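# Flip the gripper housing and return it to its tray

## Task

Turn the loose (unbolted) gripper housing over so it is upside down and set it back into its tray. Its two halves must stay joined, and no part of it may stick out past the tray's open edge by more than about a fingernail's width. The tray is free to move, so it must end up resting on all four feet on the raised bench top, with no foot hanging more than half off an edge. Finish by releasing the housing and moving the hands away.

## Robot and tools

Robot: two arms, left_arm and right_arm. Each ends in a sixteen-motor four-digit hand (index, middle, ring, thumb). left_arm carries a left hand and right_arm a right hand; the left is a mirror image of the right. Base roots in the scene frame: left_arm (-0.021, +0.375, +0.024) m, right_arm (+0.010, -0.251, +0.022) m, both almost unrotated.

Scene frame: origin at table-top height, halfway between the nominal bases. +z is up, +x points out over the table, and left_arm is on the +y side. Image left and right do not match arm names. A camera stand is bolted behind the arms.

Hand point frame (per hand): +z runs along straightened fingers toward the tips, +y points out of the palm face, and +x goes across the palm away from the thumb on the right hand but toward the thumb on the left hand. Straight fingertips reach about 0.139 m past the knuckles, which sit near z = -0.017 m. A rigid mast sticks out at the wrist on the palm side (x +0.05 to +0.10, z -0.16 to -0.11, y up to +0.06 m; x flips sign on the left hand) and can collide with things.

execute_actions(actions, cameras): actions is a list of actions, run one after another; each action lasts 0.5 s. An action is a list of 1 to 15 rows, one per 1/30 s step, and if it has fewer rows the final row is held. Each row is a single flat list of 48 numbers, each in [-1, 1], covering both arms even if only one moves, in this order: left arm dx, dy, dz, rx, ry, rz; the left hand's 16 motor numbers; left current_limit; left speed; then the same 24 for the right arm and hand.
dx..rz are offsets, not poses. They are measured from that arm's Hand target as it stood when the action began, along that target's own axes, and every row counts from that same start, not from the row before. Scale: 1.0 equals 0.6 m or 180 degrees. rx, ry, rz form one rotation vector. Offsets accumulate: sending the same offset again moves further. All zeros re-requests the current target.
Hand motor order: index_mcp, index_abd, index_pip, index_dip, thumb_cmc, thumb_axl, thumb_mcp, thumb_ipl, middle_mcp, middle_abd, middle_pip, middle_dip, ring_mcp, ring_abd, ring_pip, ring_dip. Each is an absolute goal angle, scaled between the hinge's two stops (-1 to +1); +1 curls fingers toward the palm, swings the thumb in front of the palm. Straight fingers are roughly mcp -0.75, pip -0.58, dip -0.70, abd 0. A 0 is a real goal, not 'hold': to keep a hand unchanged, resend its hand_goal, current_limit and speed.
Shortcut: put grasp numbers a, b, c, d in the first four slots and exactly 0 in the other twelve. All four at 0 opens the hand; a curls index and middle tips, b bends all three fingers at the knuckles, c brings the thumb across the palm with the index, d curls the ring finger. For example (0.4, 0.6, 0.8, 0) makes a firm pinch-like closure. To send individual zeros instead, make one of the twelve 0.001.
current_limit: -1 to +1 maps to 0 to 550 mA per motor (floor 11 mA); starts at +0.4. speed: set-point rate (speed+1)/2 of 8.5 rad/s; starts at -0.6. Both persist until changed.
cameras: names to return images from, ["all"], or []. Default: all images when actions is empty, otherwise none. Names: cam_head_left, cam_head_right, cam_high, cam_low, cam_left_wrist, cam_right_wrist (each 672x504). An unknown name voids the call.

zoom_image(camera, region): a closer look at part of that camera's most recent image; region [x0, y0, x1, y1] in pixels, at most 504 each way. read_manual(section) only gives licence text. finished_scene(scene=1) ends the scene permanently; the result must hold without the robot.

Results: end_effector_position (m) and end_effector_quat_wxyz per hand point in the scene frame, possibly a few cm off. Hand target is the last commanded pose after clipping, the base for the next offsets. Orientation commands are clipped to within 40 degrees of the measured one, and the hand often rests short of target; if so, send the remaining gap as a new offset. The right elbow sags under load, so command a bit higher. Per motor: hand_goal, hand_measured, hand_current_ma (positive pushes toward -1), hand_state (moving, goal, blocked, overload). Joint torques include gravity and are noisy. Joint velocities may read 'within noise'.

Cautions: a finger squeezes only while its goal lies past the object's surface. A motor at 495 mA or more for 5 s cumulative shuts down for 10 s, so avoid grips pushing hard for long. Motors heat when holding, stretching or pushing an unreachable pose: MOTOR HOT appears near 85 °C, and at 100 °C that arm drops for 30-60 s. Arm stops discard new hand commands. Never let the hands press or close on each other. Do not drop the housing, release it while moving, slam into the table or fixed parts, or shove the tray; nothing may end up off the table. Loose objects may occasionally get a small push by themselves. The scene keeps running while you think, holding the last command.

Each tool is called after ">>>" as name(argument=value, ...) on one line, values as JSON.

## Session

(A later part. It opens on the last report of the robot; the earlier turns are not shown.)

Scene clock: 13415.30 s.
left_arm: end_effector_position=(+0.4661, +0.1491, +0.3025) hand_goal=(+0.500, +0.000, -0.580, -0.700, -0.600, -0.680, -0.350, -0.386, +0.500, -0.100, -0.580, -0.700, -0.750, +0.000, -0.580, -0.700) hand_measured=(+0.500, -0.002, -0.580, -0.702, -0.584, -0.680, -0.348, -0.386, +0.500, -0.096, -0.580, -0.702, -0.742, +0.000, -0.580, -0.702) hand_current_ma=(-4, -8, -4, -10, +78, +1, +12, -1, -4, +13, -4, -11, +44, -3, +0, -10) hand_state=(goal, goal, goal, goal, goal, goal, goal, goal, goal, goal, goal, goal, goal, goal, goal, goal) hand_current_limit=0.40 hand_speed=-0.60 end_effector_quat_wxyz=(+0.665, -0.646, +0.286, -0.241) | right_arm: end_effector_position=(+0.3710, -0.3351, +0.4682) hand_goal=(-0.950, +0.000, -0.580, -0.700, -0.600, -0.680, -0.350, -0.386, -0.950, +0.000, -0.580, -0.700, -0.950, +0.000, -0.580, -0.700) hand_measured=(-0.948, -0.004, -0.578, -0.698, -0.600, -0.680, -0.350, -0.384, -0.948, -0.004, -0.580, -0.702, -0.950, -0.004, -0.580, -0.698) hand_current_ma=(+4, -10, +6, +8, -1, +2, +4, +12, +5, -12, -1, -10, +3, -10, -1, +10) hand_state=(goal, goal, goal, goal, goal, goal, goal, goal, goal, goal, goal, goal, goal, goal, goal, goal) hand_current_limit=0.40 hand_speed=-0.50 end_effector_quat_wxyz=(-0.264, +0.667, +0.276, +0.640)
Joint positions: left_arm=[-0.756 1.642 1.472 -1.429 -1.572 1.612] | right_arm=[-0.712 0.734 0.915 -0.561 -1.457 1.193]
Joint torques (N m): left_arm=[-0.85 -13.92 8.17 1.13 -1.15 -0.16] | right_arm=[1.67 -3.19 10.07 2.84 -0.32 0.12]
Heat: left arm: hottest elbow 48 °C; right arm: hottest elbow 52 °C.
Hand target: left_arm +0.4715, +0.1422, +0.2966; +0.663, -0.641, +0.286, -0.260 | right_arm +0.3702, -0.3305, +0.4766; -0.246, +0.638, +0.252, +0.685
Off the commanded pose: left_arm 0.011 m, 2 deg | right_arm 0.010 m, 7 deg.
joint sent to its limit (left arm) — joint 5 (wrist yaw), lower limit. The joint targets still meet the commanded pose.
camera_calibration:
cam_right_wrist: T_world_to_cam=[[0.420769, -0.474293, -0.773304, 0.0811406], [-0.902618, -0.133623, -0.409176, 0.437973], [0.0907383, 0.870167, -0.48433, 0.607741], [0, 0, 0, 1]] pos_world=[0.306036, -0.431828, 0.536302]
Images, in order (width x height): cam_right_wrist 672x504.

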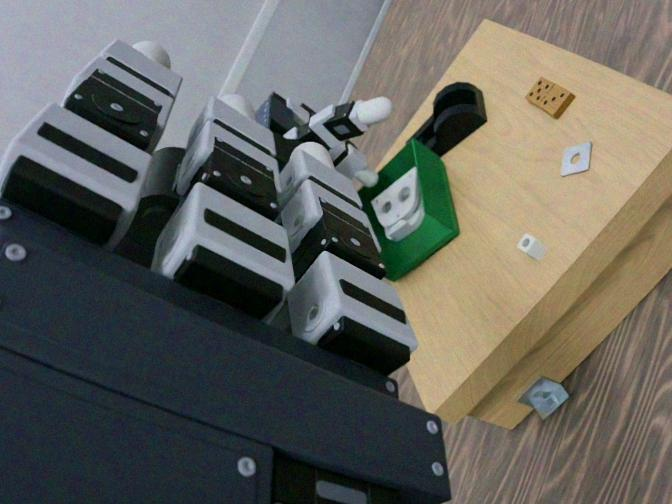

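>>> execute_actions(actions=[[[0.028,0.012,-0.006,0,0,0,0.5,0.001,-0.58,-0.7,-0.6,-0.68,-0.35,-0.386,0.5,-0.1,-0.58,-0.7,-0.75,0.001,-0.58,-0.7,0.4,-0.6,0,0,0,0,0,0,-0.95,0.001,-0.58,-0.7,-0.6,-0.68,-0.35,-0.386,-0.95,0.001,-0.58,-0.7,-0.95,0.001,-0.58,-0.7,0.4,-0.5]],[[0,0.014,0,0,0,0,0.5,0.001,-0.58,-0.7,-0.6,-0.68,-0.35,-0.386,0.5,-0.1,-0.58,-0.7,-0.75,0.001,-0.58,-0.7,0.4,-0.6,0,0,0,0,0,0,-0.95,0.001,-0.58,-0.7,-0.6,-0.68,-0.35,-0.386,-0.95,0.001,-0.58,-0.7,-0.95,0.001,-0.58,-0.7,0.4,-0.5]]], cameras=["cam_right_wrist"])

>>> zoom_image(camera="cam_right_wrist", region=[360, 160, 460, 260])

Scene clock: 13427.23 s.
left_arm: end_effector_position=(+0.4714, +0.1391, +0.2831) hand_goal=(+0.500, +0.000, -0.580, -0.700, -0.600, -0.680, -0.350, -0.386, +0.500, -0.100, -0.580, -0.700, -0.750, +0.000, -0.580, -0.700) hand_measured=(+0.500, -0.002, -0.580, -0.702, -0.584, -0.680, -0.348, -0.386, +0.500, -0.096, -0.580, -0.702, -0.742, +0.000, -0.580, -0.702) hand_current_ma=(-4, -8, -4, -10, +78, +1, +12, -1, -4, +13, -4, -11, +44, -3, +0, -10) hand_state=(goal, goal, goal, goal, goal, goal, goal, goal, goal, goal, goal, goal, goal, goal, goal, goal) hand_current_limit=0.40 hand_speed=-0.60 end_effector_quat_wxyz=(+0.666, -0.644, +0.291, -0.239) | right_arm: end_effector_position=(+0.3720, -0.3335, +0.4670) hand_goal=(-0.950, +0.000, -0.580, -0.700, -0.600, -0.680, -0.350, -0.386, -0.950, +0.000, -0.580, -0.700, -0.950, +0.000, -0.580, -0.700) hand_measured=(-0.950, -0.004, -0.578, -0.698, -0.600, -0.680, -0.350, -0.384, -0.950, -0.004, -0.580, -0.702, -0.950, -0.004, -0.580, -0.698) hand_current_ma=(+3, -10, +6, +8, -1, +2, +4, +12, +3, -12, -1, -10, +2, -10, -1, +10) hand_state=(goal, goal, goal, goal, goal, goal, goal, goal, goal, goal, goal, goal, goal, goal, goal, goal) hand_current_limit=0.40 hand_speed=-0.50 end_effector_quat_wxyz=(-0.253, +0.653, +0.246, +0.670)
Joint positions: left_arm=[-0.763 1.683 1.472 -1.41 -1.572 1.601] | right_arm=[-0.68 0.667 0.76 0.036 -1.369 1.699]
Joint torques (N m): left_arm=[-1.14 -14.04 9.39 1.18 -1.15 -0.16] | right_arm=[1.73 -1.73 10.32 3.08 0.32 0.12]
Heat: left arm: hottest elbow 48 °C; right arm: hottest elbow 55 °C.
Hand target: left_arm +0.4803, +0.1283, +0.2801; +0.663, -0.640, +0.286, -0.260 | right_arm +0.3701, -0.3305, +0.4766; -0.245, +0.638, +0.252, +0.685
Off the commanded pose: left_arm 0.014 m, 3 deg | right_arm 0.010 m, 3 deg.
joint sent to its limit (left arm) — joint 5 (wrist yaw), lower limit. The joint targets still meet the commanded pose.
camera_calibration:
cam_right_wrist: T_world_to_cam=[[0.428232, -0.463914, -0.775501, 0.0821889], [-0.887854, -0.0561447, -0.456687, 0.481075], [0.168323, 0.884099, -0.435931, 0.558879], [0, 0, 0, 1]] pos_world=[0.297856, -0.428966, 0.527071]
Images, in order (width x height): cam_right_wrist 672x504.

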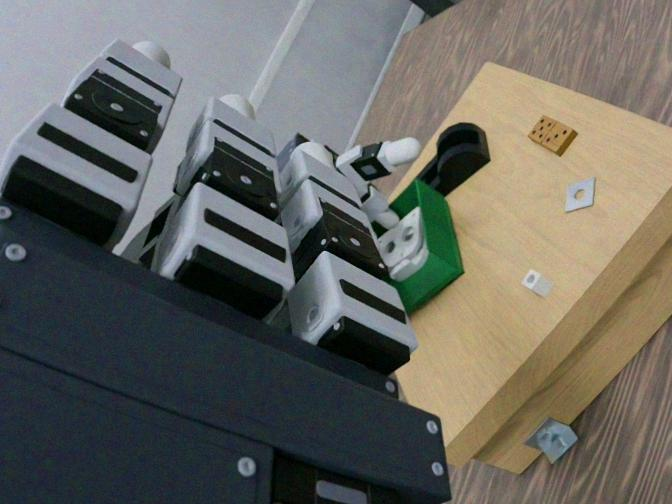

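Scaled by 5.040 from the camera's 672x504 image, which has a finer 960x720 frame.

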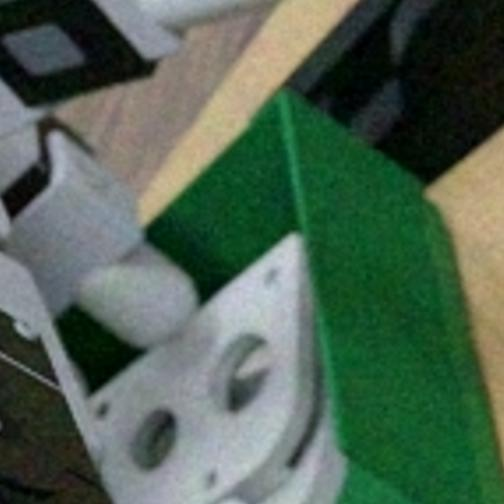

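>>> execute_actions(actions=[[[0,0.02,0,0,0,0,0.5,0.001,-0.58,-0.7,-0.6,-0.68,-0.35,-0.386,0.5,-0.1,-0.58,-0.7,-0.75,0.001,-0.58,-0.7,0.4,-0.6,0,0,0,0,0,0,-0.95,0.001,-0.58,-0.7,-0.6,-0.68,-0.35,-0.386,-0.95,0.001,-0.58,-0.7,-0.95,0.001,-0.58,-0.7,0.4,-0.5]],[[0,0.018,0,0,0,0,0.5,0.001,-0.58,-0.7,-0.6,-0.68,-0.35,-0.386,0.5,-0.1,-0.58,-0.7,-0.75,0.001,-0.58,-0.7,0.4,-0.6,0,0,0,0,0,0,-0.95,0.001,-0.58,-0.7,-0.6,-0.68,-0.35,-0.386,-0.95,0.001,-0.58,-0.7,-0.95,0.001,-0.58,-0.7,0.4,-0.5]]], cameras=["cam_right_wrist"])

>>> zoom_image(camera="cam_right_wrist", region=[366, 185, 456, 285])

Scene clock: 13438.90 s.
left_arm: end_effector_position=(+0.4752, +0.1356, +0.2734) hand_goal=(+0.500, +0.000, -0.580, -0.700, -0.600, -0.680, -0.350, -0.386, +0.500, -0.100, -0.580, -0.700, -0.750, +0.000, -0.580, -0.700) hand_measured=(+0.498, +0.000, -0.582, -0.702, -0.584, -0.680, -0.348, -0.386, +0.500, -0.096, -0.580, -0.702, -0.740, +0.000, -0.580, -0.702) hand_current_ma=(-11, +3, -9, -10, +78, +1, +12, -1, -4, +13, -4, -11, +44, -3, +0, -10) hand_state=(goal, goal, goal, goal, goal, goal, goal, goal, goal, goal, goal, goal, goal, goal, goal, goal) hand_current_limit=0.40 hand_speed=-0.60 end_effector_quat_wxyz=(+0.662, -0.648, +0.281, -0.250) | right_arm: end_effector_position=(+0.3717, -0.3326, +0.4682) hand_goal=(-0.950, +0.000, -0.580, -0.700, -0.600, -0.680, -0.350, -0.386, -0.950, +0.000, -0.580, -0.700, -0.950, +0.000, -0.580, -0.700) hand_measured=(-0.950, -0.004, -0.578, -0.698, -0.600, -0.680, -0.350, -0.384, -0.950, -0.004, -0.580, -0.702, -0.950, -0.004, -0.580, -0.698) hand_current_ma=(+3, -10, +6, +8, -1, +2, +4, +12, +3, -12, -1, -10, +2, -10, -1, +10) hand_state=(goal, goal, goal, goal, goal, goal, goal, goal, goal, goal, goal, goal, goal, goal, goal, goal) hand_current_limit=0.40 hand_speed=-0.50 end_effector_quat_wxyz=(-0.255, +0.646, +0.245, +0.677)
Joint positions: left_arm=[-0.763 1.695 1.461 -1.389 -1.574 1.566] | right_arm=[-0.68 0.667 0.733 0.168 -1.367 1.799]
Joint torques (N m): left_arm=[-1.32 -13.39 7.41 1.03 -1.07 -0.18] | right_arm=[0.79 -1.67 10.17 2.84 0.4 0.12]
Heat: left arm: hottest elbow 48 °C; right arm: hottest elbow 55 °C.
Hand target: left_arm +0.4799, +0.1292, +0.2575; +0.663, -0.640, +0.286, -0.261 | right_arm +0.3701, -0.3306, +0.4766; -0.245, +0.638, +0.252, +0.685
Off the commanded pose: left_arm 0.018 m, 2 deg | right_arm 0.009 m, 2 deg.
joint sent to its limit (left arm) — joint 5 (wrist yaw), lower limit. The joint targets still meet the commanded pose.
camera_calibration:
cam_right_wrist: T_world_to_cam=[[0.443034, -0.453973, -0.773065, 0.0803552], [-0.879445, -0.0526527, -0.47308, 0.487188], [0.174062, 0.889458, -0.422571, 0.552008], [0, 0, 0, 1]] pos_world=[0.296772, -0.428858, 0.525862]
Images, in order (width x height): cam_right_wrist 672x504.

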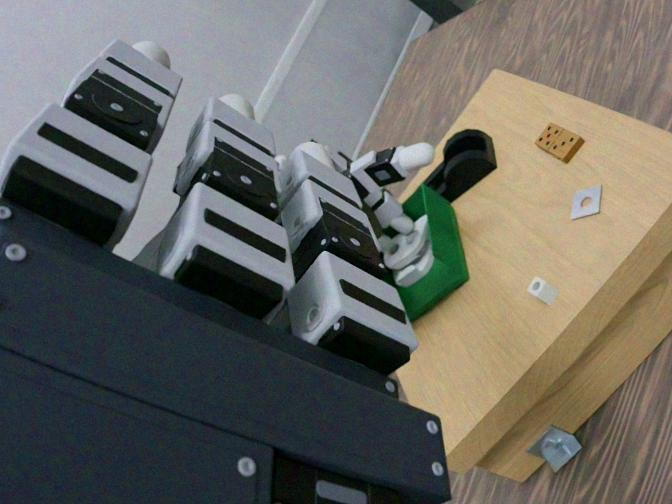

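Scaled by 5.040 from the camera's 672x504 image, which has a finer 960x720 frame.

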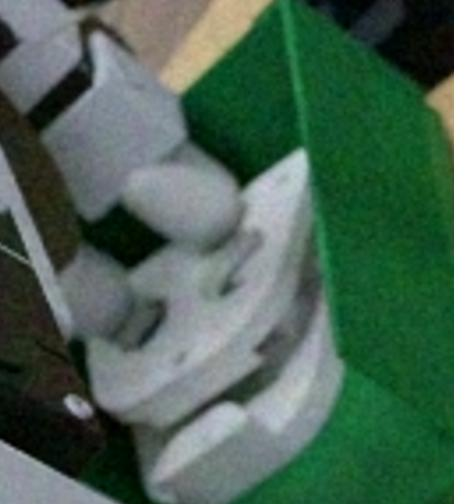

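>>> execute_actions(actions=[[[0,0.002,-0.016,0,0,0,0.5,0.001,-0.58,-0.7,-0.6,-0.68,-0.35,-0.386,0.5,-0.1,-0.58,-0.7,-0.75,0.001,-0.58,-0.7,0.4,-0.6,0,0,0,0,0,0,-0.95,0.001,-0.58,-0.7,-0.6,-0.68,-0.35,-0.386,-0.95,0.001,-0.58,-0.7,-0.95,0.001,-0.58,-0.7,0.4,-0.5]],[[0,0.002,-0.016,0,0,0,0.5,0.001,-0.58,-0.7,-0.6,-0.68,-0.35,-0.386,0.5,-0.1,-0.58,-0.7,-0.75,0.001,-0.58,-0.7,0.4,-0.6,0,0,0,0,0,0,-0.95,0.001,-0.58,-0.7,-0.6,-0.68,-0.35,-0.386,-0.95,0.001,-0.58,-0.7,-0.95,0.001,-0.58,-0.7,0.4,-0.5]]], cameras=["cam_right_wrist"])

>>> zoom_image(camera="cam_right_wrist", region=[366, 185, 456, 285])

Scene clock: 13454.17 s.
left_arm: end_effector_position=(+0.4698, +0.1256, +0.2710) hand_goal=(+0.500, +0.000, -0.580, -0.700, -0.600, -0.680, -0.350, -0.386, +0.500, -0.100, -0.580, -0.700, -0.750, +0.000, -0.580, -0.700) hand_measured=(+0.466, +0.026, -0.604, -0.710, -0.584, -0.680, -0.348, -0.386, +0.498, -0.096, -0.580, -0.702, -0.740, +0.000, -0.580, -0.702) hand_current_ma=(-168, +111, -114, -50, +78, +1, +12, -1, -6, +12, -4, -11, +44, -3, +0, -10) hand_state=(blocked, blocked, blocked, goal, goal, goal, goal, goal, goal, goal, goal, goal, goal, goal, goal, goal) hand_current_limit=0.40 hand_speed=-0.60 end_effector_quat_wxyz=(+0.661, -0.643, +0.285, -0.260) | right_arm: end_effector_position=(+0.3717, -0.3326, +0.4682) hand_goal=(-0.950, +0.000, -0.580, -0.700, -0.600, -0.680, -0.350, -0.386, -0.950, +0.000, -0.580, -0.700, -0.950, +0.000, -0.580, -0.700) hand_measured=(-0.950, -0.004, -0.578, -0.698, -0.600, -0.680, -0.350, -0.384, -0.950, -0.004, -0.580, -0.702, -0.950, -0.004, -0.580, -0.698) hand_current_ma=(+3, -10, +6, +8, -1, +2, +4, +12, +3, -12, -1, -10, +2, -10, -1, +10) hand_state=(goal, goal, goal, goal, goal, goal, goal, goal, goal, goal, goal, goal, goal, goal, goal, goal) hand_current_limit=0.40 hand_speed=-0.50 end_effector_quat_wxyz=(-0.255, +0.646, +0.245, +0.677)
Joint positions: left_arm=[-0.785 1.695 1.45 -1.381 -1.581 1.558] | right_arm=[-0.68 0.667 0.733 0.168 -1.367 1.799]
Joint torques (N m): left_arm=[-2.14 -14.51 6.27 1.24 -0.85 -0.09] | right_arm=[1.49 -1.96 10.19 2.89 0.39 0.12]
Heat: left arm: hottest elbow 47 °C; right arm: hottest elbow 55 °C.
Hand target: left_arm +0.4662, +0.1160, +0.2547; +0.663, -0.641, +0.286, -0.260 | right_arm +0.3701, -0.3306, +0.4766; -0.245, +0.638, +0.252, +0.685
Off the commanded pose: left_arm 0.019 m, 0 deg | right_arm 0.009 m, 2 deg.
joint read past its limit (left arm) — joint 5 (wrist yaw), lower limit.
joint sent to its limit (left arm) — joint 5 (wrist yaw), lower limit. The joint targets still meet the commanded pose.
camera_calibration:
cam_right_wrist: T_world_to_cam=[[0.443034, -0.453973, -0.773065, 0.0803552], [-0.879445, -0.0526527, -0.47308, 0.487188], [0.174062, 0.889458, -0.422571, 0.552008], [0, 0, 0, 1]] pos_world=[0.296772, -0.428858, 0.525862]
Images, in order (width x height): cam_right_wrist 672x504.

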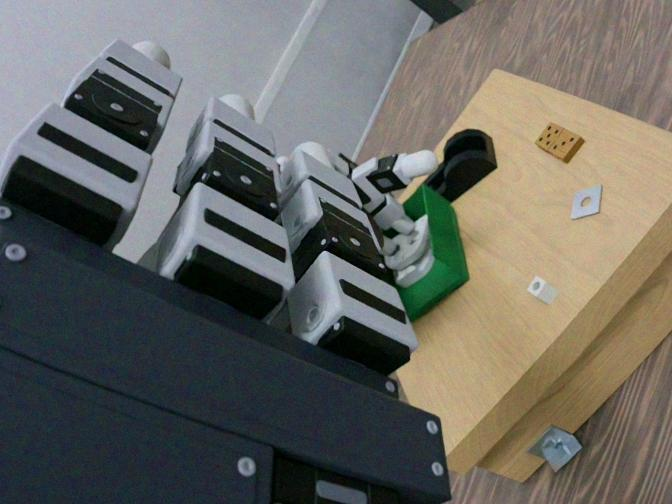

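Scaled by 5.040 from the camera's 672x504 image, which has a finer 960x720 frame.

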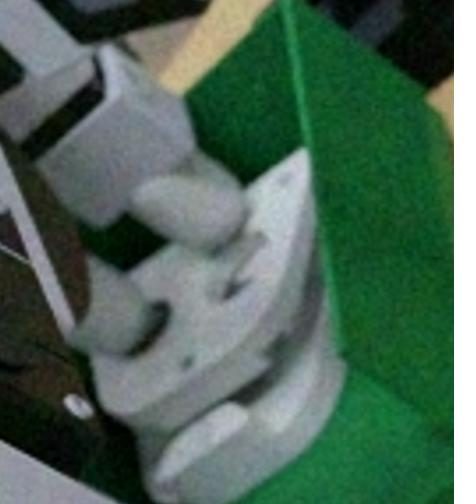

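>>> execute_actions(actions=[[[0,0.0,-0.012,0,0,0,0.5,0.001,-0.58,-0.7,-0.6,-0.68,-0.35,-0.386,0.5,-0.1,-0.58,-0.7,-0.75,0.001,-0.58,-0.7,0.4,-0.6,0,0,0,0,0,0,-0.95,0.001,-0.58,-0.7,-0.6,-0.68,-0.35,-0.386,-0.95,0.001,-0.58,-0.7,-0.95,0.001,-0.58,-0.7,0.4,-0.5]]], cameras=["cam_right_wrist"])

>>> zoom_image(camera="cam_right_wrist", region=[366, 185, 456, 285])

Scene clock: 13460.97 s.
left_arm: end_effector_position=(+0.4659, +0.1181, +0.2709) hand_goal=(+0.500, +0.000, -0.580, -0.700, -0.600, -0.680, -0.350, -0.386, +0.500, -0.100, -0.580, -0.700, -0.750, +0.000, -0.580, -0.700) hand_measured=(+0.462, +0.028, -0.608, -0.712, -0.584, -0.680, -0.348, -0.386, +0.498, -0.098, -0.580, -0.702, -0.740, +0.000, -0.580, -0.702) hand_current_ma=(-197, +113, -134, -60, +77, +1, +12, -1, -6, +11, -4, -11, +44, -3, +0, -10) hand_state=(blocked, blocked, blocked, goal, goal, goal, goal, goal, goal, goal, goal, goal, goal, goal, goal, goal) hand_current_limit=0.40 hand_speed=-0.60 end_effector_quat_wxyz=(+0.657, -0.643, +0.286, -0.270) | right_arm: end_effector_position=(+0.3717, -0.3326, +0.4682) hand_goal=(-0.950, +0.000, -0.580, -0.700, -0.600, -0.680, -0.350, -0.386, -0.950, +0.000, -0.580, -0.700, -0.950, +0.000, -0.580, -0.700) hand_measured=(-0.950, -0.004, -0.578, -0.698, -0.600, -0.680, -0.350, -0.384, -0.950, -0.004, -0.580, -0.702, -0.950, -0.004, -0.580, -0.698) hand_current_ma=(+3, -10, +6, +8, -1, +2, +4, +12, +3, -12, -1, -10, +2, -10, -1, +10) hand_state=(goal, goal, goal, goal, goal, goal, goal, goal, goal, goal, goal, goal, goal, goal, goal, goal) hand_current_limit=0.40 hand_speed=-0.50 end_effector_quat_wxyz=(-0.255, +0.646, +0.245, +0.677)
Joint positions: left_arm=[-0.8 1.692 1.444 -1.374 -1.581 1.549] | right_arm=[-0.68 0.667 0.733 0.168 -1.367 1.799]
Joint torques (N m): left_arm=[-2.49 -14.51 6.13 1.22 -0.83 -0.06] | right_arm=[1.55 -1.85 10.09 2.97 0.4 0.11]
Heat: left arm: hottest elbow 47 °C; right arm: hottest elbow 55 °C.
Hand target: left_arm +0.4610, +0.1110, +0.2546; +0.663, -0.640, +0.286, -0.260 | right_arm +0.3701, -0.3306, +0.4766; -0.245, +0.638, +0.252, +0.685
Off the commanded pose: left_arm 0.018 m, 1 deg | right_arm 0.009 m, 2 deg.
joint read past its limit (left arm) — joint 5 (wrist yaw), lower limit.
joint sent to its limit (left arm) — joint 5 (wrist yaw), lower limit. The joint targets still meet the commanded pose.
camera_calibration:
cam_right_wrist: T_world_to_cam=[[0.443034, -0.453973, -0.773065, 0.0803552], [-0.879445, -0.0526527, -0.47308, 0.487188], [0.174062, 0.889458, -0.422571, 0.552008], [0, 0, 0, 1]] pos_world=[0.296772, -0.428858, 0.525862]
Images, in order (width x height): cam_right_wrist 672x504.

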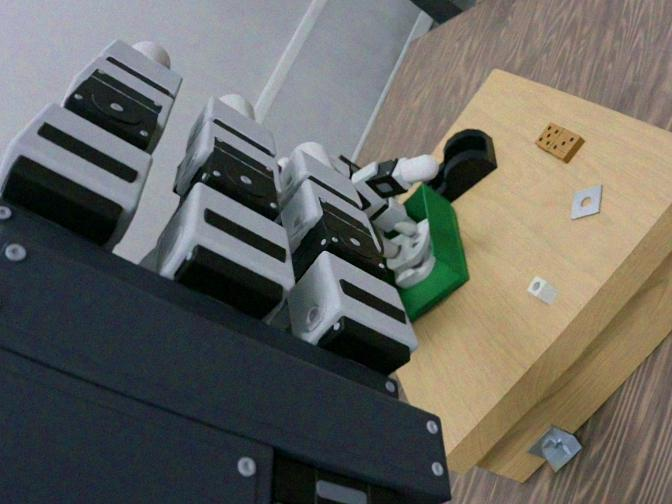

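Scaled by 5.040 from the camera's 672x504 image, which has a finer 960x720 frame.

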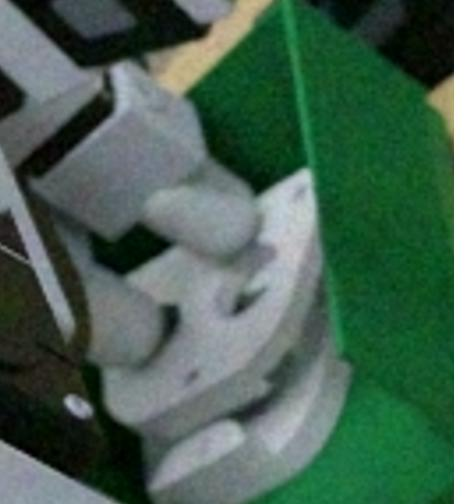

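>>> execute_actions(actions=[[[0,-0.05,0.012,0,0,0,0.5,0.03,-0.58,-0.7,-0.6,-0.68,-0.35,-0.386,0.5,-0.1,-0.58,-0.7,-0.75,0.001,-0.58,-0.7,0.4,-0.6,0,0,0,0,0,0,-0.95,0.001,-0.58,-0.7,-0.6,-0.68,-0.35,-0.386,-0.95,0.001,-0.58,-0.7,-0.95,0.001,-0.58,-0.7,0.4,-0.5]],[[0,-0.06,0.018,0,0,0,0.5,0.03,-0.58,-0.7,-0.6,-0.68,-0.35,-0.386,0.5,-0.05,-0.58,-0.7,-0.75,0.001,-0.58,-0.7,0.4,-0.6,0,0,0,0,0,0,-0.95,0.001,-0.58,-0.7,-0.6,-0.68,-0.35,-0.386,-0.95,0.001,-0.58,-0.7,-0.95,0.001,-0.58,-0.7,0.4,-0.5]],[[0,-0.06,0.0,0,0,0,0.151,0.1,-0.08,-0.232,-0.1,-0.68,-0.315,-0.168,-0.2,0.001,-0.58,-0.7,-0.75,0.001,-0.58,-0.7,0.4,-0.6,0,0,0,0,0,0,-0.95,0.001,-0.58,-0.7,-0.6,-0.68,-0.35,-0.386,-0.95,0.001,-0.58,-0.7,-0.95,0.001,-0.58,-0.7,0.4,-0.5]],[[0,0,0.0,0,0,0,0.151,0.1,-0.08,-0.232,0.571,-0.68,-0.315,-0.168,-0.75,0.001,-0.58,-0.7,-0.75,0.001,-0.58,-0.7,0.4,-0.5,0,0,0,0,0,0,-0.95,0.001,-0.58,-0.7,-0.6,-0.68,-0.35,-0.386,-0.95,0.001,-0.58,-0.7,-0.95,0.001,-0.58,-0.7,0.4,-0.5]],[[0,0,0.0,0,0,0,0.151,0.1,-0.08,-0.232,0.571,-0.68,-0.315,-0.168,-0.75,0.001,-0.58,-0.7,-0.75,0.001,-0.58,-0.7,0.4,-0.5,0,0,0,0,0,0,-0.95,0.001,-0.58,-0.7,-0.6,-0.68,-0.35,-0.386,-0.95,0.001,-0.58,-0.7,-0.95,0.001,-0.58,-0.7,0.4,-0.5]]], cameras=["cam_right_wrist", "cam_low"])

>>> zoom_image(camera="cam_right_wrist", region=[350, 150, 460, 285])

>>> zoom_image(camera="cam_low", region=[292, 130, 412, 240])

Scene clock: 13493.20 s.
left_arm: end_effector_position=(+0.4708, +0.1201, +0.3356) hand_goal=(+0.150, +0.100, -0.080, -0.232, +0.570, -0.680, -0.316, -0.168, -0.750, +0.000, -0.580, -0.700, -0.750, +0.000, -0.580, -0.700) hand_measured=(+0.158, +0.096, -0.084, -0.234, +0.568, -0.680, -0.318, -0.170, -0.728, -0.004, -0.580, -0.702, -0.740, +0.000, -0.580, -0.702) hand_current_ma=(+43, -20, -15, -13, -12, +1, -7, -11, +114, -16, -1, -10, +47, -3, +1, -10) hand_state=(goal, goal, goal, goal, goal, goal, goal, goal, blocked, goal, goal, goal, goal, goal, goal, goal) hand_current_limit=0.40 hand_speed=-0.50 end_effector_quat_wxyz=(+0.664, -0.638, +0.297, -0.251) | right_arm: end_effector_position=(+0.3717, -0.3326, +0.4682) hand_goal=(-0.950, +0.000, -0.580, -0.700, -0.600, -0.680, -0.350, -0.386, -0.950, +0.000, -0.580, -0.700, -0.950, +0.000, -0.580, -0.700) hand_measured=(-0.950, -0.004, -0.578, -0.698, -0.600, -0.680, -0.350, -0.384, -0.950, -0.004, -0.580, -0.702, -0.950, -0.004, -0.580, -0.698) hand_current_ma=(+3, -10, +6, +8, -1, +2, +4, +12, +3, -12, -1, -10, +2, -10, -1, +10) hand_state=(goal, goal, goal, goal, goal, goal, goal, goal, goal, goal, goal, goal, goal, goal, goal, goal) hand_current_limit=0.40 hand_speed=-0.50 end_effector_quat_wxyz=(-0.255, +0.646, +0.245, +0.677)
Joint positions: left_arm=[-0.79 1.669 1.59 -1.467 -1.58 1.67] | right_arm=[-0.68 0.667 0.733 0.168 -1.367 1.799]
Joint torques (N m): left_arm=[-0.09 -16.03 11.48 0.35 -0.94 0.17] | right_arm=[1.38 -2.02 10.03 2.95 0.41 0.09]
Heat: left arm: hottest elbow 45 °C; right arm: hottest elbow 56 °C.
Hand target: left_arm +0.4759, +0.1190, +0.3568; +0.663, -0.640, +0.286, -0.261 | right_arm +0.3701, -0.3306, +0.4766; -0.245, +0.638, +0.252, +0.685
Off the commanded pose: left_arm 0.022 m, 2 deg | right_arm 0.009 m, 2 deg.
joint read past its limit (left arm) — joint 5 (wrist yaw), lower limit.
joint sent to its limit (left arm) — joint 5 (wrist yaw), lower limit. The joint targets still meet the commanded pose.
camera_calibration:
cam_right_wrist: T_world_to_cam=[[0.443034, -0.453973, -0.773065, 0.0803552], [-0.879445, -0.0526527, -0.47308, 0.487188], [0.174062, 0.889458, -0.422571, 0.552008], [0, 0, 0, 1]] pos_world=[0.296772, -0.428858, 0.525862]
Images, in order (width x height): cam_low 672x504, cam_right_wrist 672x504.

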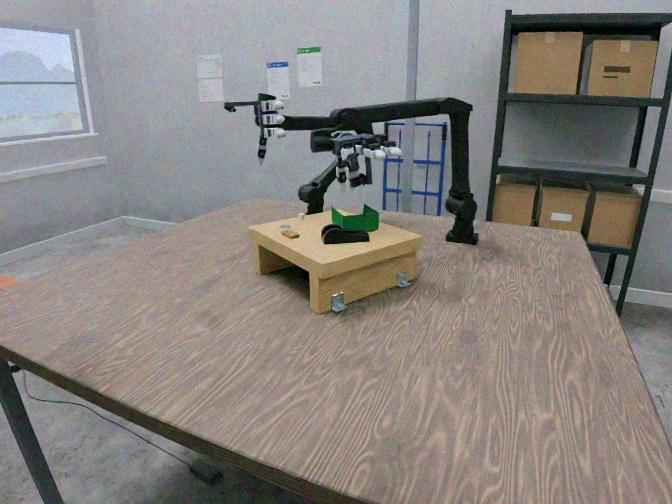

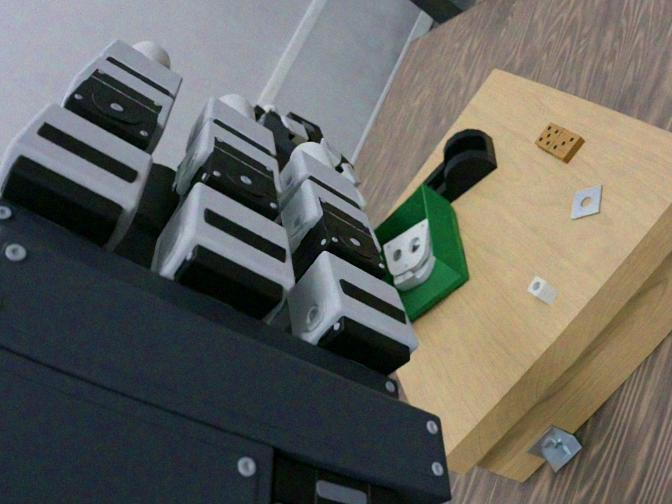

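Scaled by 3.733 from the camera's 672x504 image, which has a finer 960x720 frame.

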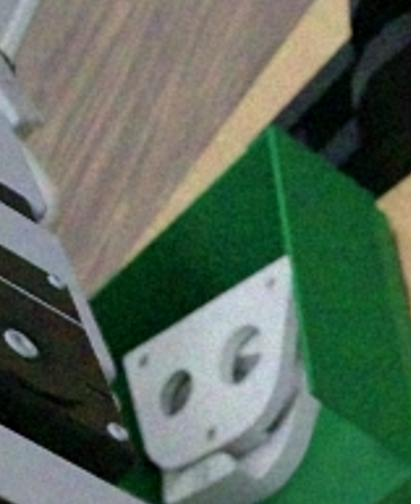

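Scaled by 4.200 from the camera's 672x504 image, which has a finer 960x720 frame.

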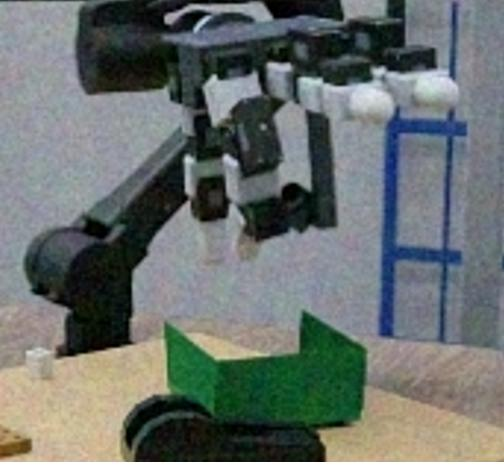

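>>> zoom_image(camera="cam_right_wrist", region=[375, 205, 455, 305])

>>> execute_actions(actions=[], cameras=["cam_head_left", "cam_head_right"])

>>> zoom_image(camera="cam_head_left", region=[240, 230, 330, 306])

Scaled by 5.040 from the camera's 672x504 image, which has a finer 960x720 frame.

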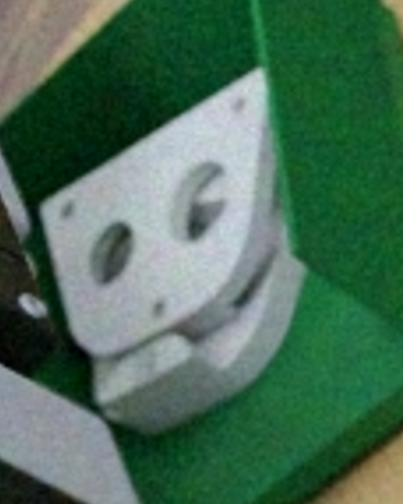

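Scene clock: 13535.47 s.
left_arm: end_effector_position=(+0.4708, +0.1201, +0.3356) hand_goal=(+0.150, +0.100, -0.080, -0.232, +0.570, -0.680, -0.316, -0.168, -0.750, +0.000, -0.580, -0.700, -0.750, +0.000, -0.580, -0.700) hand_measured=(+0.158, +0.096, -0.084, -0.234, +0.568, -0.680, -0.318, -0.170, -0.728, -0.004, -0.580, -0.702, -0.740, +0.000, -0.580, -0.702) hand_current_ma=(+43, -20, -15, -13, -12, +1, -7, -11, +114, -16, -1, -10, +47, -3, +1, -10) hand_state=(goal, goal, goal, goal, goal, goal, goal, goal, blocked, goal, goal, goal, goal, goal, goal, goal) hand_current_limit=0.40 hand_speed=-0.50 end_effector_quat_wxyz=(+0.664, -0.638, +0.297, -0.251) | right_arm: end_effector_position=(+0.3717, -0.3326, +0.4682) hand_goal=(-0.950, +0.000, -0.580, -0.700, -0.600, -0.680, -0.350, -0.386, -0.950, +0.000, -0.580, -0.700, -0.950, +0.000, -0.580, -0.700) hand_measured=(-0.950, -0.004, -0.578, -0.698, -0.600, -0.680, -0.350, -0.384, -0.950, -0.004, -0.580, -0.702, -0.950, -0.004, -0.580, -0.698) hand_current_ma=(+3, -10, +6, +8, -1, +2, +4, +12, +3, -12, -1, -10, +2, -10, -1, +10) hand_state=(goal, goal, goal, goal, goal, goal, goal, goal, goal, goal, goal, goal, goal, goal, goal, goal) hand_current_limit=0.40 hand_speed=-0.50 end_effector_quat_wxyz=(-0.255, +0.646, +0.245, +0.677)
Joint positions: left_arm=[-0.79 1.669 1.59 -1.467 -1.58 1.67] | right_arm=[-0.68 0.667 0.733 0.168 -1.367 1.799]
Joint velocities: within noise
Joint torques (N m): left_arm=[-0.26 -16.38 11.38 0.4 -0.93 0.17] | right_arm=[2.02 -2.61 10.11 3.21 0.38 0.11]
Heat: left arm: hottest elbow 50 °C; right arm: hottest elbow 57 °C.
Hand target: left_arm +0.4759, +0.1190, +0.3568; +0.663, -0.640, +0.286, -0.261 | right_arm +0.3701, -0.3306, +0.4766; -0.245, +0.638, +0.252, +0.685
Off the commanded pose: left_arm 0.022 m, 2 deg | right_arm 0.009 m, 2 deg.
joint read past its limit (left arm) — joint 5 (wrist yaw), lower limit.
Images, in order (width x height): cam_head_left 672x504, cam_head_right 672x504.

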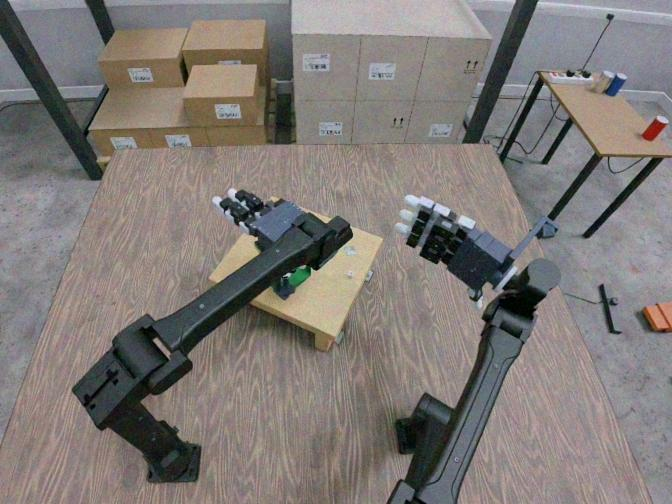

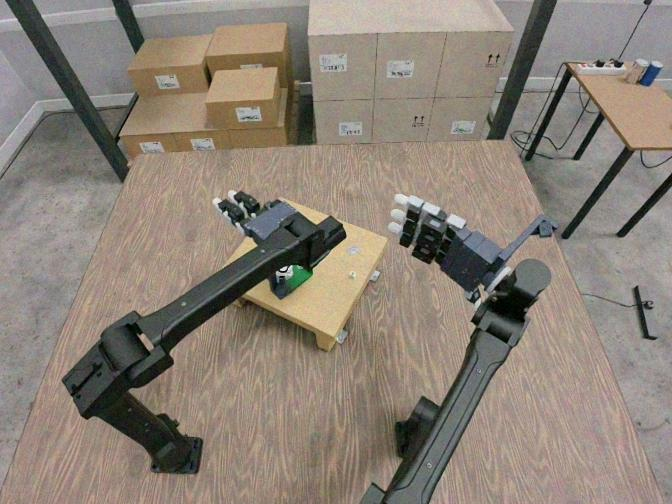

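Scaled by 5.600 from the camera's 672x504 image, which has a finer 960x720 frame.

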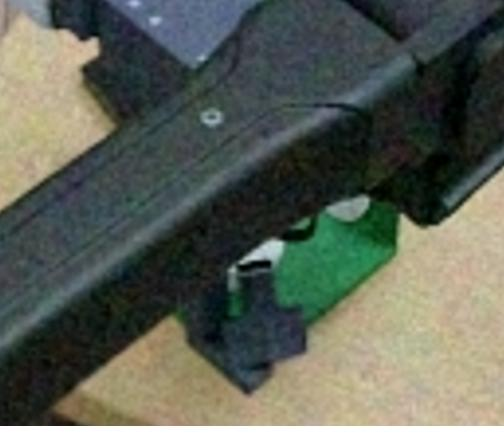

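>>> execute_actions(actions=[[[-0.014,0,0.018,0,0.0486,0,0.151,0.1,-0.08,-0.232,0.571,-0.68,-0.315,-0.168,-0.75,0.001,-0.58,-0.7,-0.75,0.001,-0.58,-0.7,0.4,-0.6,0,0,0,0,0,0,-0.95,0.001,-0.58,-0.7,-0.6,-0.68,-0.35,-0.386,-0.95,0.001,-0.58,-0.7,-0.95,0.001,-0.58,-0.7,0.4,-0.5]],[[-0.009,0.01,0.011,0,0.0486,0,0.151,0.1,-0.08,-0.232,0.571,-0.68,-0.315,-0.168,-0.75,0.001,-0.58,-0.7,-0.75,0.001,-0.58,-0.7,0.4,-0.6,0,0,0,0,0,0,-0.95,0.001,-0.58,-0.7,-0.6,-0.68,-0.35,-0.386,-0.95,0.001,-0.58,-0.7,-0.95,0.001,-0.58,-0.7,0.4,-0.5]],[[0,0.02,0,0,0,0,0.151,0.1,-0.08,-0.232,0.571,-0.68,-0.315,-0.168,-0.75,0.001,-0.58,-0.7,-0.75,0.001,-0.58,-0.7,0.4,-0.6,0,0,0,0,0,0,-0.95,0.001,-0.58,-0.7,-0.6,-0.68,-0.35,-0.386,-0.95,0.001,-0.58,-0.7,-0.95,0.001,-0.58,-0.7,0.4,-0.5]]], cameras=["cam_right_wrist", "cam_low"])

>>> zoom_image(camera="cam_right_wrist", region=[350, 150, 460, 285])

>>> zoom_image(camera="cam_low", region=[292, 130, 412, 240])

Scene clock: 13573.10 s.
left_arm: end_effector_position=(+0.4787, +0.1363, +0.3357) hand_goal=(+0.150, +0.100, -0.080, -0.232, +0.570, -0.680, -0.316, -0.168, -0.750, +0.000, -0.580, -0.700, -0.750, +0.000, -0.580, -0.700) hand_measured=(+0.158, +0.096, -0.084, -0.234, +0.568, -0.680, -0.318, -0.170, -0.728, -0.004, -0.580, -0.702, -0.740, +0.000, -0.580, -0.702) hand_current_ma=(+43, -20, -15, -13, -12, +1, -7, -11, +114, -16, -1, -10, +47, -3, +1, -10) hand_state=(goal, goal, goal, goal, goal, goal, goal, goal, blocked, goal, goal, goal, goal, goal, goal, goal) hand_current_limit=0.40 hand_speed=-0.60 end_effector_quat_wxyz=(+0.667, -0.644, +0.284, -0.243) | right_arm: end_effector_position=(+0.3717, -0.3326, +0.4682) hand_goal=(-0.950, +0.000, -0.580, -0.700, -0.600, -0.680, -0.350, -0.386, -0.950, +0.000, -0.580, -0.700, -0.950, +0.000, -0.580, -0.700) hand_measured=(-0.950, -0.004, -0.578, -0.698, -0.600, -0.680, -0.350, -0.384, -0.950, -0.004, -0.580, -0.702, -0.950, -0.004, -0.580, -0.698) hand_current_ma=(+3, -10, +6, +8, -1, +2, +4, +12, +3, -12, -1, -10, +2, -10, -1, +10) hand_state=(goal, goal, goal, goal, goal, goal, goal, goal, goal, goal, goal, goal, goal, goal, goal, goal) hand_current_limit=0.40 hand_speed=-0.50 end_effector_quat_wxyz=(-0.255, +0.646, +0.245, +0.677)
Joint positions: left_arm=[-0.758 1.669 1.59 -1.478 -1.58 1.652] | right_arm=[-0.68 0.667 0.733 0.168 -1.367 1.799]
Joint torques (N m): left_arm=[-0.15 -16.38 7.82 0.43 -0.9 -0.1] | right_arm=[1.2 -1.61 10.15 3.12 0.4 0.07]
Heat: left arm: hottest elbow 51 °C; right arm: hottest elbow 57 °C.
Hand target: left_arm +0.4796, +0.1417, +0.3397; +0.612, -0.593, +0.383, -0.355 | right_arm +0.3701, -0.3306, +0.4766; -0.245, +0.638, +0.252, +0.685
Off the commanded pose: left_arm 0.007 m, 19 deg | right_arm 0.009 m, 2 deg.
joint read past its limit (left arm) — joint 5 (wrist yaw), lower limit.
joint sent to its limit (left arm) — joint 5 (wrist yaw), lower limit. The joint targets are off in orientation, not in position.
camera_calibration:
cam_right_wrist: T_world_to_cam=[[0.443034, -0.453973, -0.773065, 0.0803552], [-0.879445, -0.0526527, -0.47308, 0.487188], [0.174062, 0.889458, -0.422571, 0.552008], [0, 0, 0, 1]] pos_world=[0.296772, -0.428858, 0.525862]
Images, in order (width x height): cam_low 672x504, cam_right_wrist 672x504.

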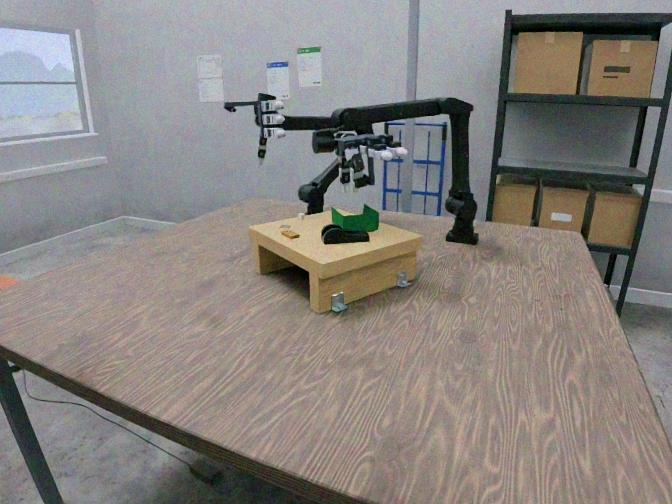

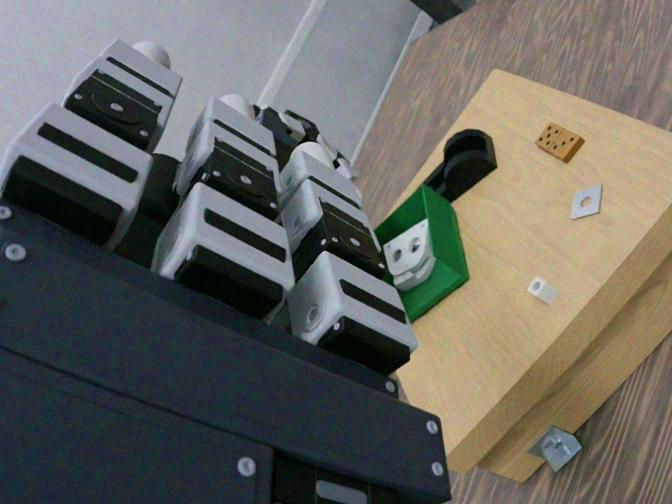

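Scaled by 3.733 from the camera's 672x504 image, which has a finer 960x720 frame.

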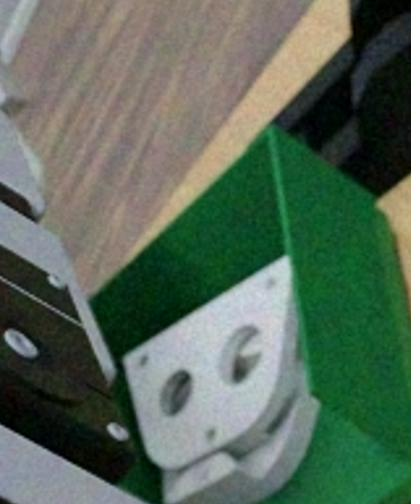

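Scaled by 4.200 from the camera's 672x504 image, which has a finer 960x720 frame.

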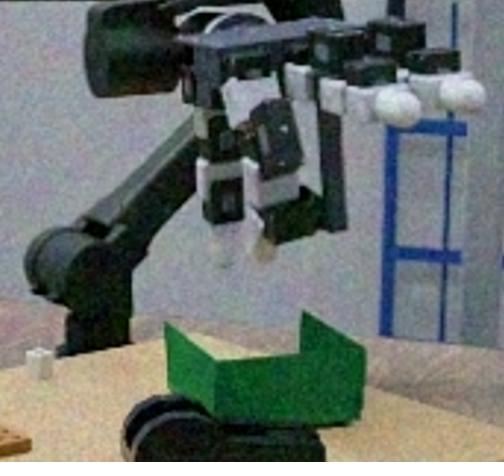

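>>> execute_actions(actions=[[[0.029,0,-0.009,0,-0.0972,0,-0.3,0.001,-0.58,-0.7,-0.2,-0.68,-0.35,-0.386,-0.75,0.001,-0.58,-0.7,-0.75,0.001,-0.58,-0.7,0.4,-0.5,0,0,0,0,0,0,-0.95,0.001,-0.58,-0.7,-0.6,-0.68,-0.35,-0.386,-0.95,0.001,-0.58,-0.7,-0.95,0.001,-0.58,-0.7,0.4,-0.5]],[[0,0.02,0,0,0,0,-0.75,0.001,-0.58,-0.7,-0.6,-0.68,-0.35,-0.386,0.2,0.001,-0.58,-0.7,-0.75,0.001,-0.58,-0.7,0.4,-0.4,0,0,0,0,0,0,-0.95,0.001,-0.58,-0.7,-0.6,-0.68,-0.35,-0.386,-0.95,0.001,-0.58,-0.7,-0.95,0.001,-0.58,-0.7,0.4,-0.5]],[[0,0.03,0,0,0,0,-0.75,0.001,-0.58,-0.7,-0.6,-0.68,-0.35,-0.386,0.5,0.001,-0.58,-0.7,-0.75,0.001,-0.58,-0.7,0.4,-0.5,0,0,0,0,0,0,-0.95,0.001,-0.58,-0.7,-0.6,-0.68,-0.35,-0.386,-0.95,0.001,-0.58,-0.7,-0.95,0.001,-0.58,-0.7,0.4,-0.5]],[[0,0.03,0,0,0,0,-0.75,0.001,-0.58,-0.7,-0.6,-0.68,-0.35,-0.386,0.5,0.001,-0.58,-0.7,-0.75,0.001,-0.58,-0.7,0.4,-0.6,0,0,0,0,0,0,-0.95,0.001,-0.58,-0.7,-0.6,-0.68,-0.35,-0.386,-0.95,0.001,-0.58,-0.7,-0.95,0.001,-0.58,-0.7,0.4,-0.5]]], cameras=["cam_right_wrist", "cam_low"])

>>> zoom_image(camera="cam_right_wrist", region=[350, 170, 460, 285])

>>> zoom_image(camera="cam_low", region=[322, 170, 392, 240])

Scene clock: 13602.07 s.
left_arm: end_effector_position=(+0.4768, +0.1331, +0.3022) hand_goal=(-0.750, +0.000, -0.580, -0.700, -0.600, -0.680, -0.350, -0.386, +0.500, +0.000, -0.580, -0.700, -0.750, +0.000, -0.580, -0.700) hand_measured=(-0.730, +0.002, -0.574, -0.698, -0.582, -0.680, -0.348, -0.384, +0.498, -0.004, -0.580, -0.702, -0.740, +0.000, -0.580, -0.702) hand_current_ma=(+100, +11, +29, +13, +81, +1, +13, +13, -6, -15, +0, -10, +47, -3, +1, -10) hand_state=(blocked, goal, goal, goal, goal, goal, goal, goal, goal, goal, goal, goal, goal, goal, goal, goal) hand_current_limit=0.40 hand_speed=-0.60 end_effector_quat_wxyz=(+0.666, -0.644, +0.285, -0.247) | right_arm: end_effector_position=(+0.3717, -0.3326, +0.4682) hand_goal=(-0.950, +0.000, -0.580, -0.700, -0.600, -0.680, -0.350, -0.386, -0.950, +0.000, -0.580, -0.700, -0.950, +0.000, -0.580, -0.700) hand_measured=(-0.950, -0.004, -0.578, -0.698, -0.600, -0.680, -0.350, -0.384, -0.950, -0.004, -0.580, -0.702, -0.950, -0.004, -0.580, -0.698) hand_current_ma=(+3, -10, +6, +8, -1, +2, +4, +12, +3, -12, -1, -10, +2, -10, -1, +10) hand_state=(goal, goal, goal, goal, goal, goal, goal, goal, goal, goal, goal, goal, goal, goal, goal, goal) hand_current_limit=0.40 hand_speed=-0.50 end_effector_quat_wxyz=(-0.255, +0.646, +0.245, +0.677)
Joint positions: left_arm=[-0.765 1.687 1.525 -1.446 -1.58 1.595] | right_arm=[-0.68 0.667 0.733 0.168 -1.367 1.799]
Joint torques (N m): left_arm=[-0.97 -13.98 7.84 1.16 -0.89 -0.18] | right_arm=[1.08 -2.2 10.22 3.02 0.4 0.14]
Heat: left arm: hottest elbow 48 °C; right arm: hottest elbow 57 °C.
Hand target: left_arm +0.4817, +0.1258, +0.2909; +0.663, -0.640, +0.286, -0.261 | right_arm +0.3701, -0.3306, +0.4766; -0.245, +0.638, +0.252, +0.685
Off the commanded pose: left_arm 0.014 m, 2 deg | right_arm 0.009 m, 2 deg.
joint read past its limit (left arm) — joint 5 (wrist yaw), lower limit.
joint sent to its limit (left arm) — joint 5 (wrist yaw), lower limit. The joint targets still meet the commanded pose.
camera_calibration:
cam_right_wrist: T_world_to_cam=[[0.443034, -0.453973, -0.773065, 0.0803552], [-0.879445, -0.0526527, -0.47308, 0.487188], [0.174062, 0.889458, -0.422571, 0.552008], [0, 0, 0, 1]] pos_world=[0.296772, -0.428858, 0.525862]
Images, in order (width x height): cam_low 672x504, cam_right_wrist 672x504.

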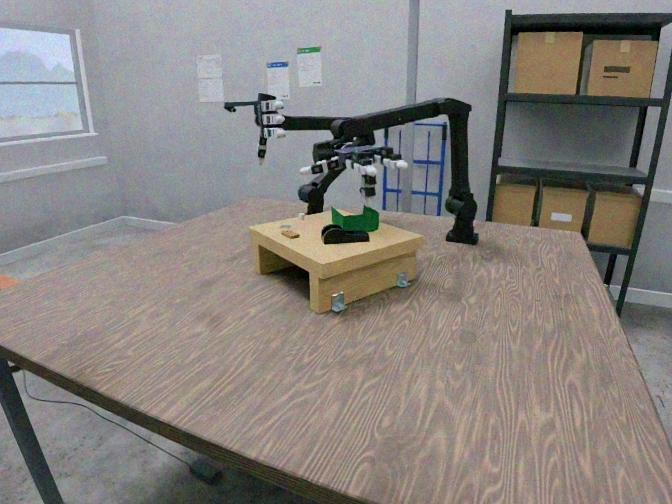

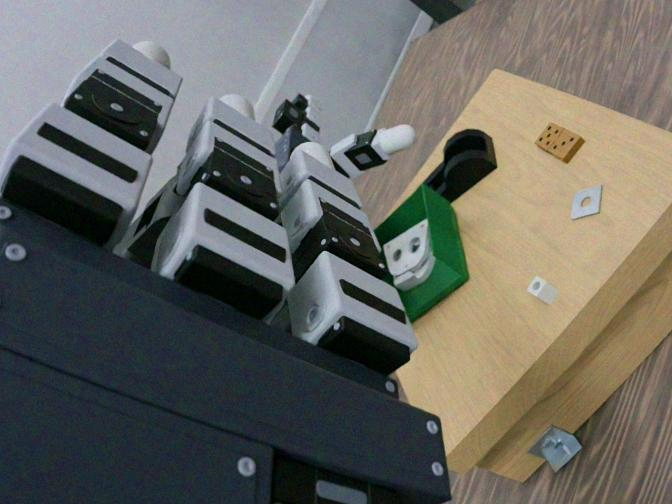

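Scaled by 4.383 from the camera's 672x504 image, which has a finer 960x720 frame.

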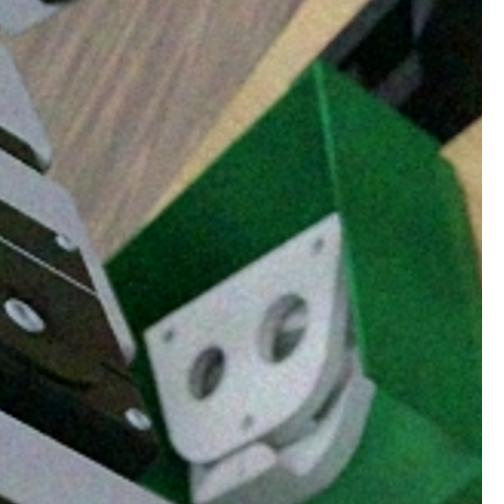

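Scaled by 7.200 from the camera's 672x504 image, which has a finer 960x720 frame.

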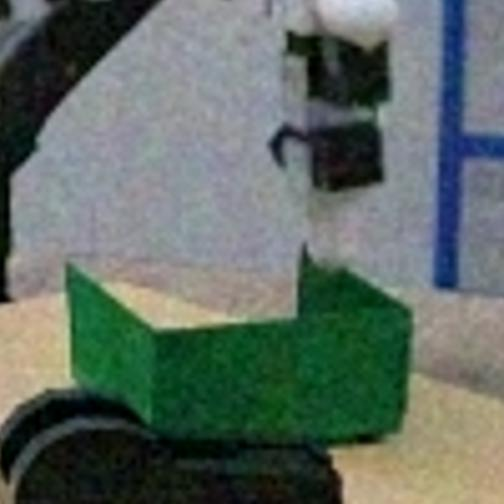

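>>> execute_actions(actions=[[[0.008,0.03,0,0,0,0,-0.75,0.001,-0.58,-0.7,-0.6,-0.68,-0.35,-0.386,0.5,-0.08,-0.58,-0.7,-0.75,0.001,-0.58,-0.7,0.4,-0.6,0,0,0,0,0,0,-0.95,0.001,-0.58,-0.7,-0.6,-0.68,-0.35,-0.386,-0.95,0.001,-0.58,-0.7,-0.95,0.001,-0.58,-0.7,0.4,-0.5]],[[0,0.022,0,0,0,0,-0.75,0.001,-0.58,-0.7,-0.6,-0.68,-0.35,-0.386,0.5,-0.08,-0.58,-0.7,-0.75,0.001,-0.58,-0.7,0.4,-0.6,0,0,0,0,0,0,-0.95,0.001,-0.58,-0.7,-0.6,-0.68,-0.35,-0.386,-0.95,0.001,-0.58,-0.7,-0.95,0.001,-0.58,-0.7,0.4,-0.5]]], cameras=["cam_right_wrist", "cam_low"])

>>> zoom_image(camera="cam_right_wrist", region=[360, 185, 460, 285])

>>> zoom_image(camera="cam_low", region=[322, 170, 392, 240])

Scene clock: 13613.43 s.
left_arm: end_effector_position=(+0.4795, +0.1305, +0.2733) hand_goal=(-0.750, +0.000, -0.580, -0.700, -0.600, -0.680, -0.350, -0.386, +0.500, -0.080, -0.580, -0.700, -0.750, +0.000, -0.580, -0.700) hand_measured=(-0.730, +0.002, -0.574, -0.698, -0.582, -0.680, -0.348, -0.384, +0.498, -0.078, -0.580, -0.702, -0.740, +0.000, -0.580, -0.702) hand_current_ma=(+100, +11, +29, +13, +81, +1, +13, +13, -10, +11, -3, -10, +47, -3, +1, -10) hand_state=(blocked, goal, goal, goal, goal, goal, goal, goal, goal, goal, goal, goal, goal, goal, goal, goal) hand_current_limit=0.40 hand_speed=-0.60 end_effector_quat_wxyz=(+0.666, -0.644, +0.285, -0.248) | right_arm: end_effector_position=(+0.3717, -0.3326, +0.4682) hand_goal=(-0.950, +0.000, -0.580, -0.700, -0.600, -0.680, -0.350, -0.386, -0.950, +0.000, -0.580, -0.700, -0.950, +0.000, -0.580, -0.700) hand_measured=(-0.950, -0.004, -0.578, -0.698, -0.600, -0.680, -0.350, -0.384, -0.950, -0.004, -0.580, -0.702, -0.950, -0.004, -0.580, -0.698) hand_current_ma=(+3, -10, +6, +8, -1, +2, +4, +12, +3, -12, -1, -10, +2, -10, -1, +10) hand_state=(goal, goal, goal, goal, goal, goal, goal, goal, goal, goal, goal, goal, goal, goal, goal, goal) hand_current_limit=0.40 hand_speed=-0.50 end_effector_quat_wxyz=(-0.255, +0.646, +0.245, +0.677)
Joint positions: left_arm=[-0.765 1.719 1.489 -1.418 -1.58 1.553] | right_arm=[-0.68 0.667 0.733 0.168 -1.367 1.799]
Joint torques (N m): left_arm=[-1.08 -14.04 7.61 1.16 -0.89 -0.19] | right_arm=[1.32 -2.14 10.07 2.95 0.34 0.13]
Heat: left arm: hottest elbow 47 °C; right arm: hottest elbow 57 °C.
Hand target: left_arm +0.4844, +0.1237, +0.2594; +0.663, -0.640, +0.286, -0.260 | right_arm +0.3701, -0.3306, +0.4766; -0.245, +0.638, +0.252, +0.685
Off the commanded pose: left_arm 0.016 m, 2 deg | right_arm 0.009 m, 2 deg.
joint read past its limit (left arm) — joint 5 (wrist yaw), lower limit.
joint sent to its limit (left arm) — joint 5 (wrist yaw), lower limit. The joint targets still meet the commanded pose.
camera_calibration:
cam_right_wrist: T_world_to_cam=[[0.443034, -0.453973, -0.773065, 0.0803552], [-0.879445, -0.0526527, -0.47308, 0.487188], [0.174062, 0.889458, -0.422571, 0.552008], [0, 0, 0, 1]] pos_world=[0.296772, -0.428858, 0.525862]
Images, in order (width x height): cam_low 672x504, cam_right_wrist 672x504.

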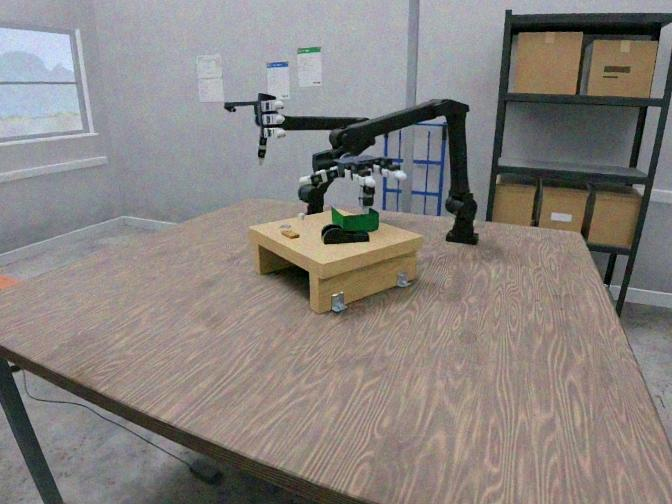

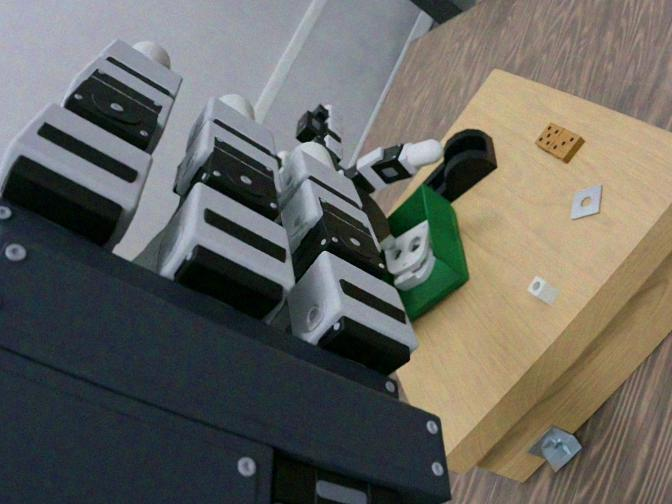

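Scaled by 5.040 from the camera's 672x504 image, which has a finer 960x720 frame.

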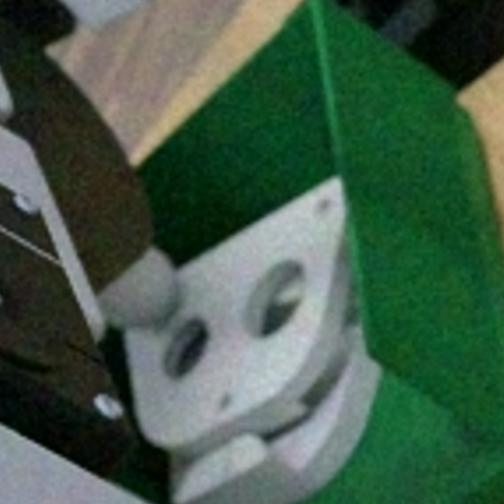

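Scaled by 7.200 from the camera's 672x504 image, which has a finer 960x720 frame.

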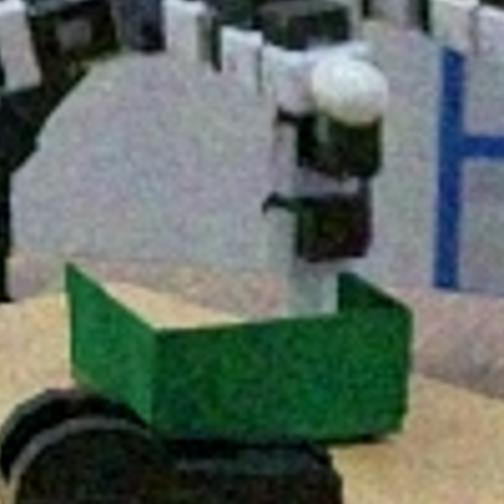

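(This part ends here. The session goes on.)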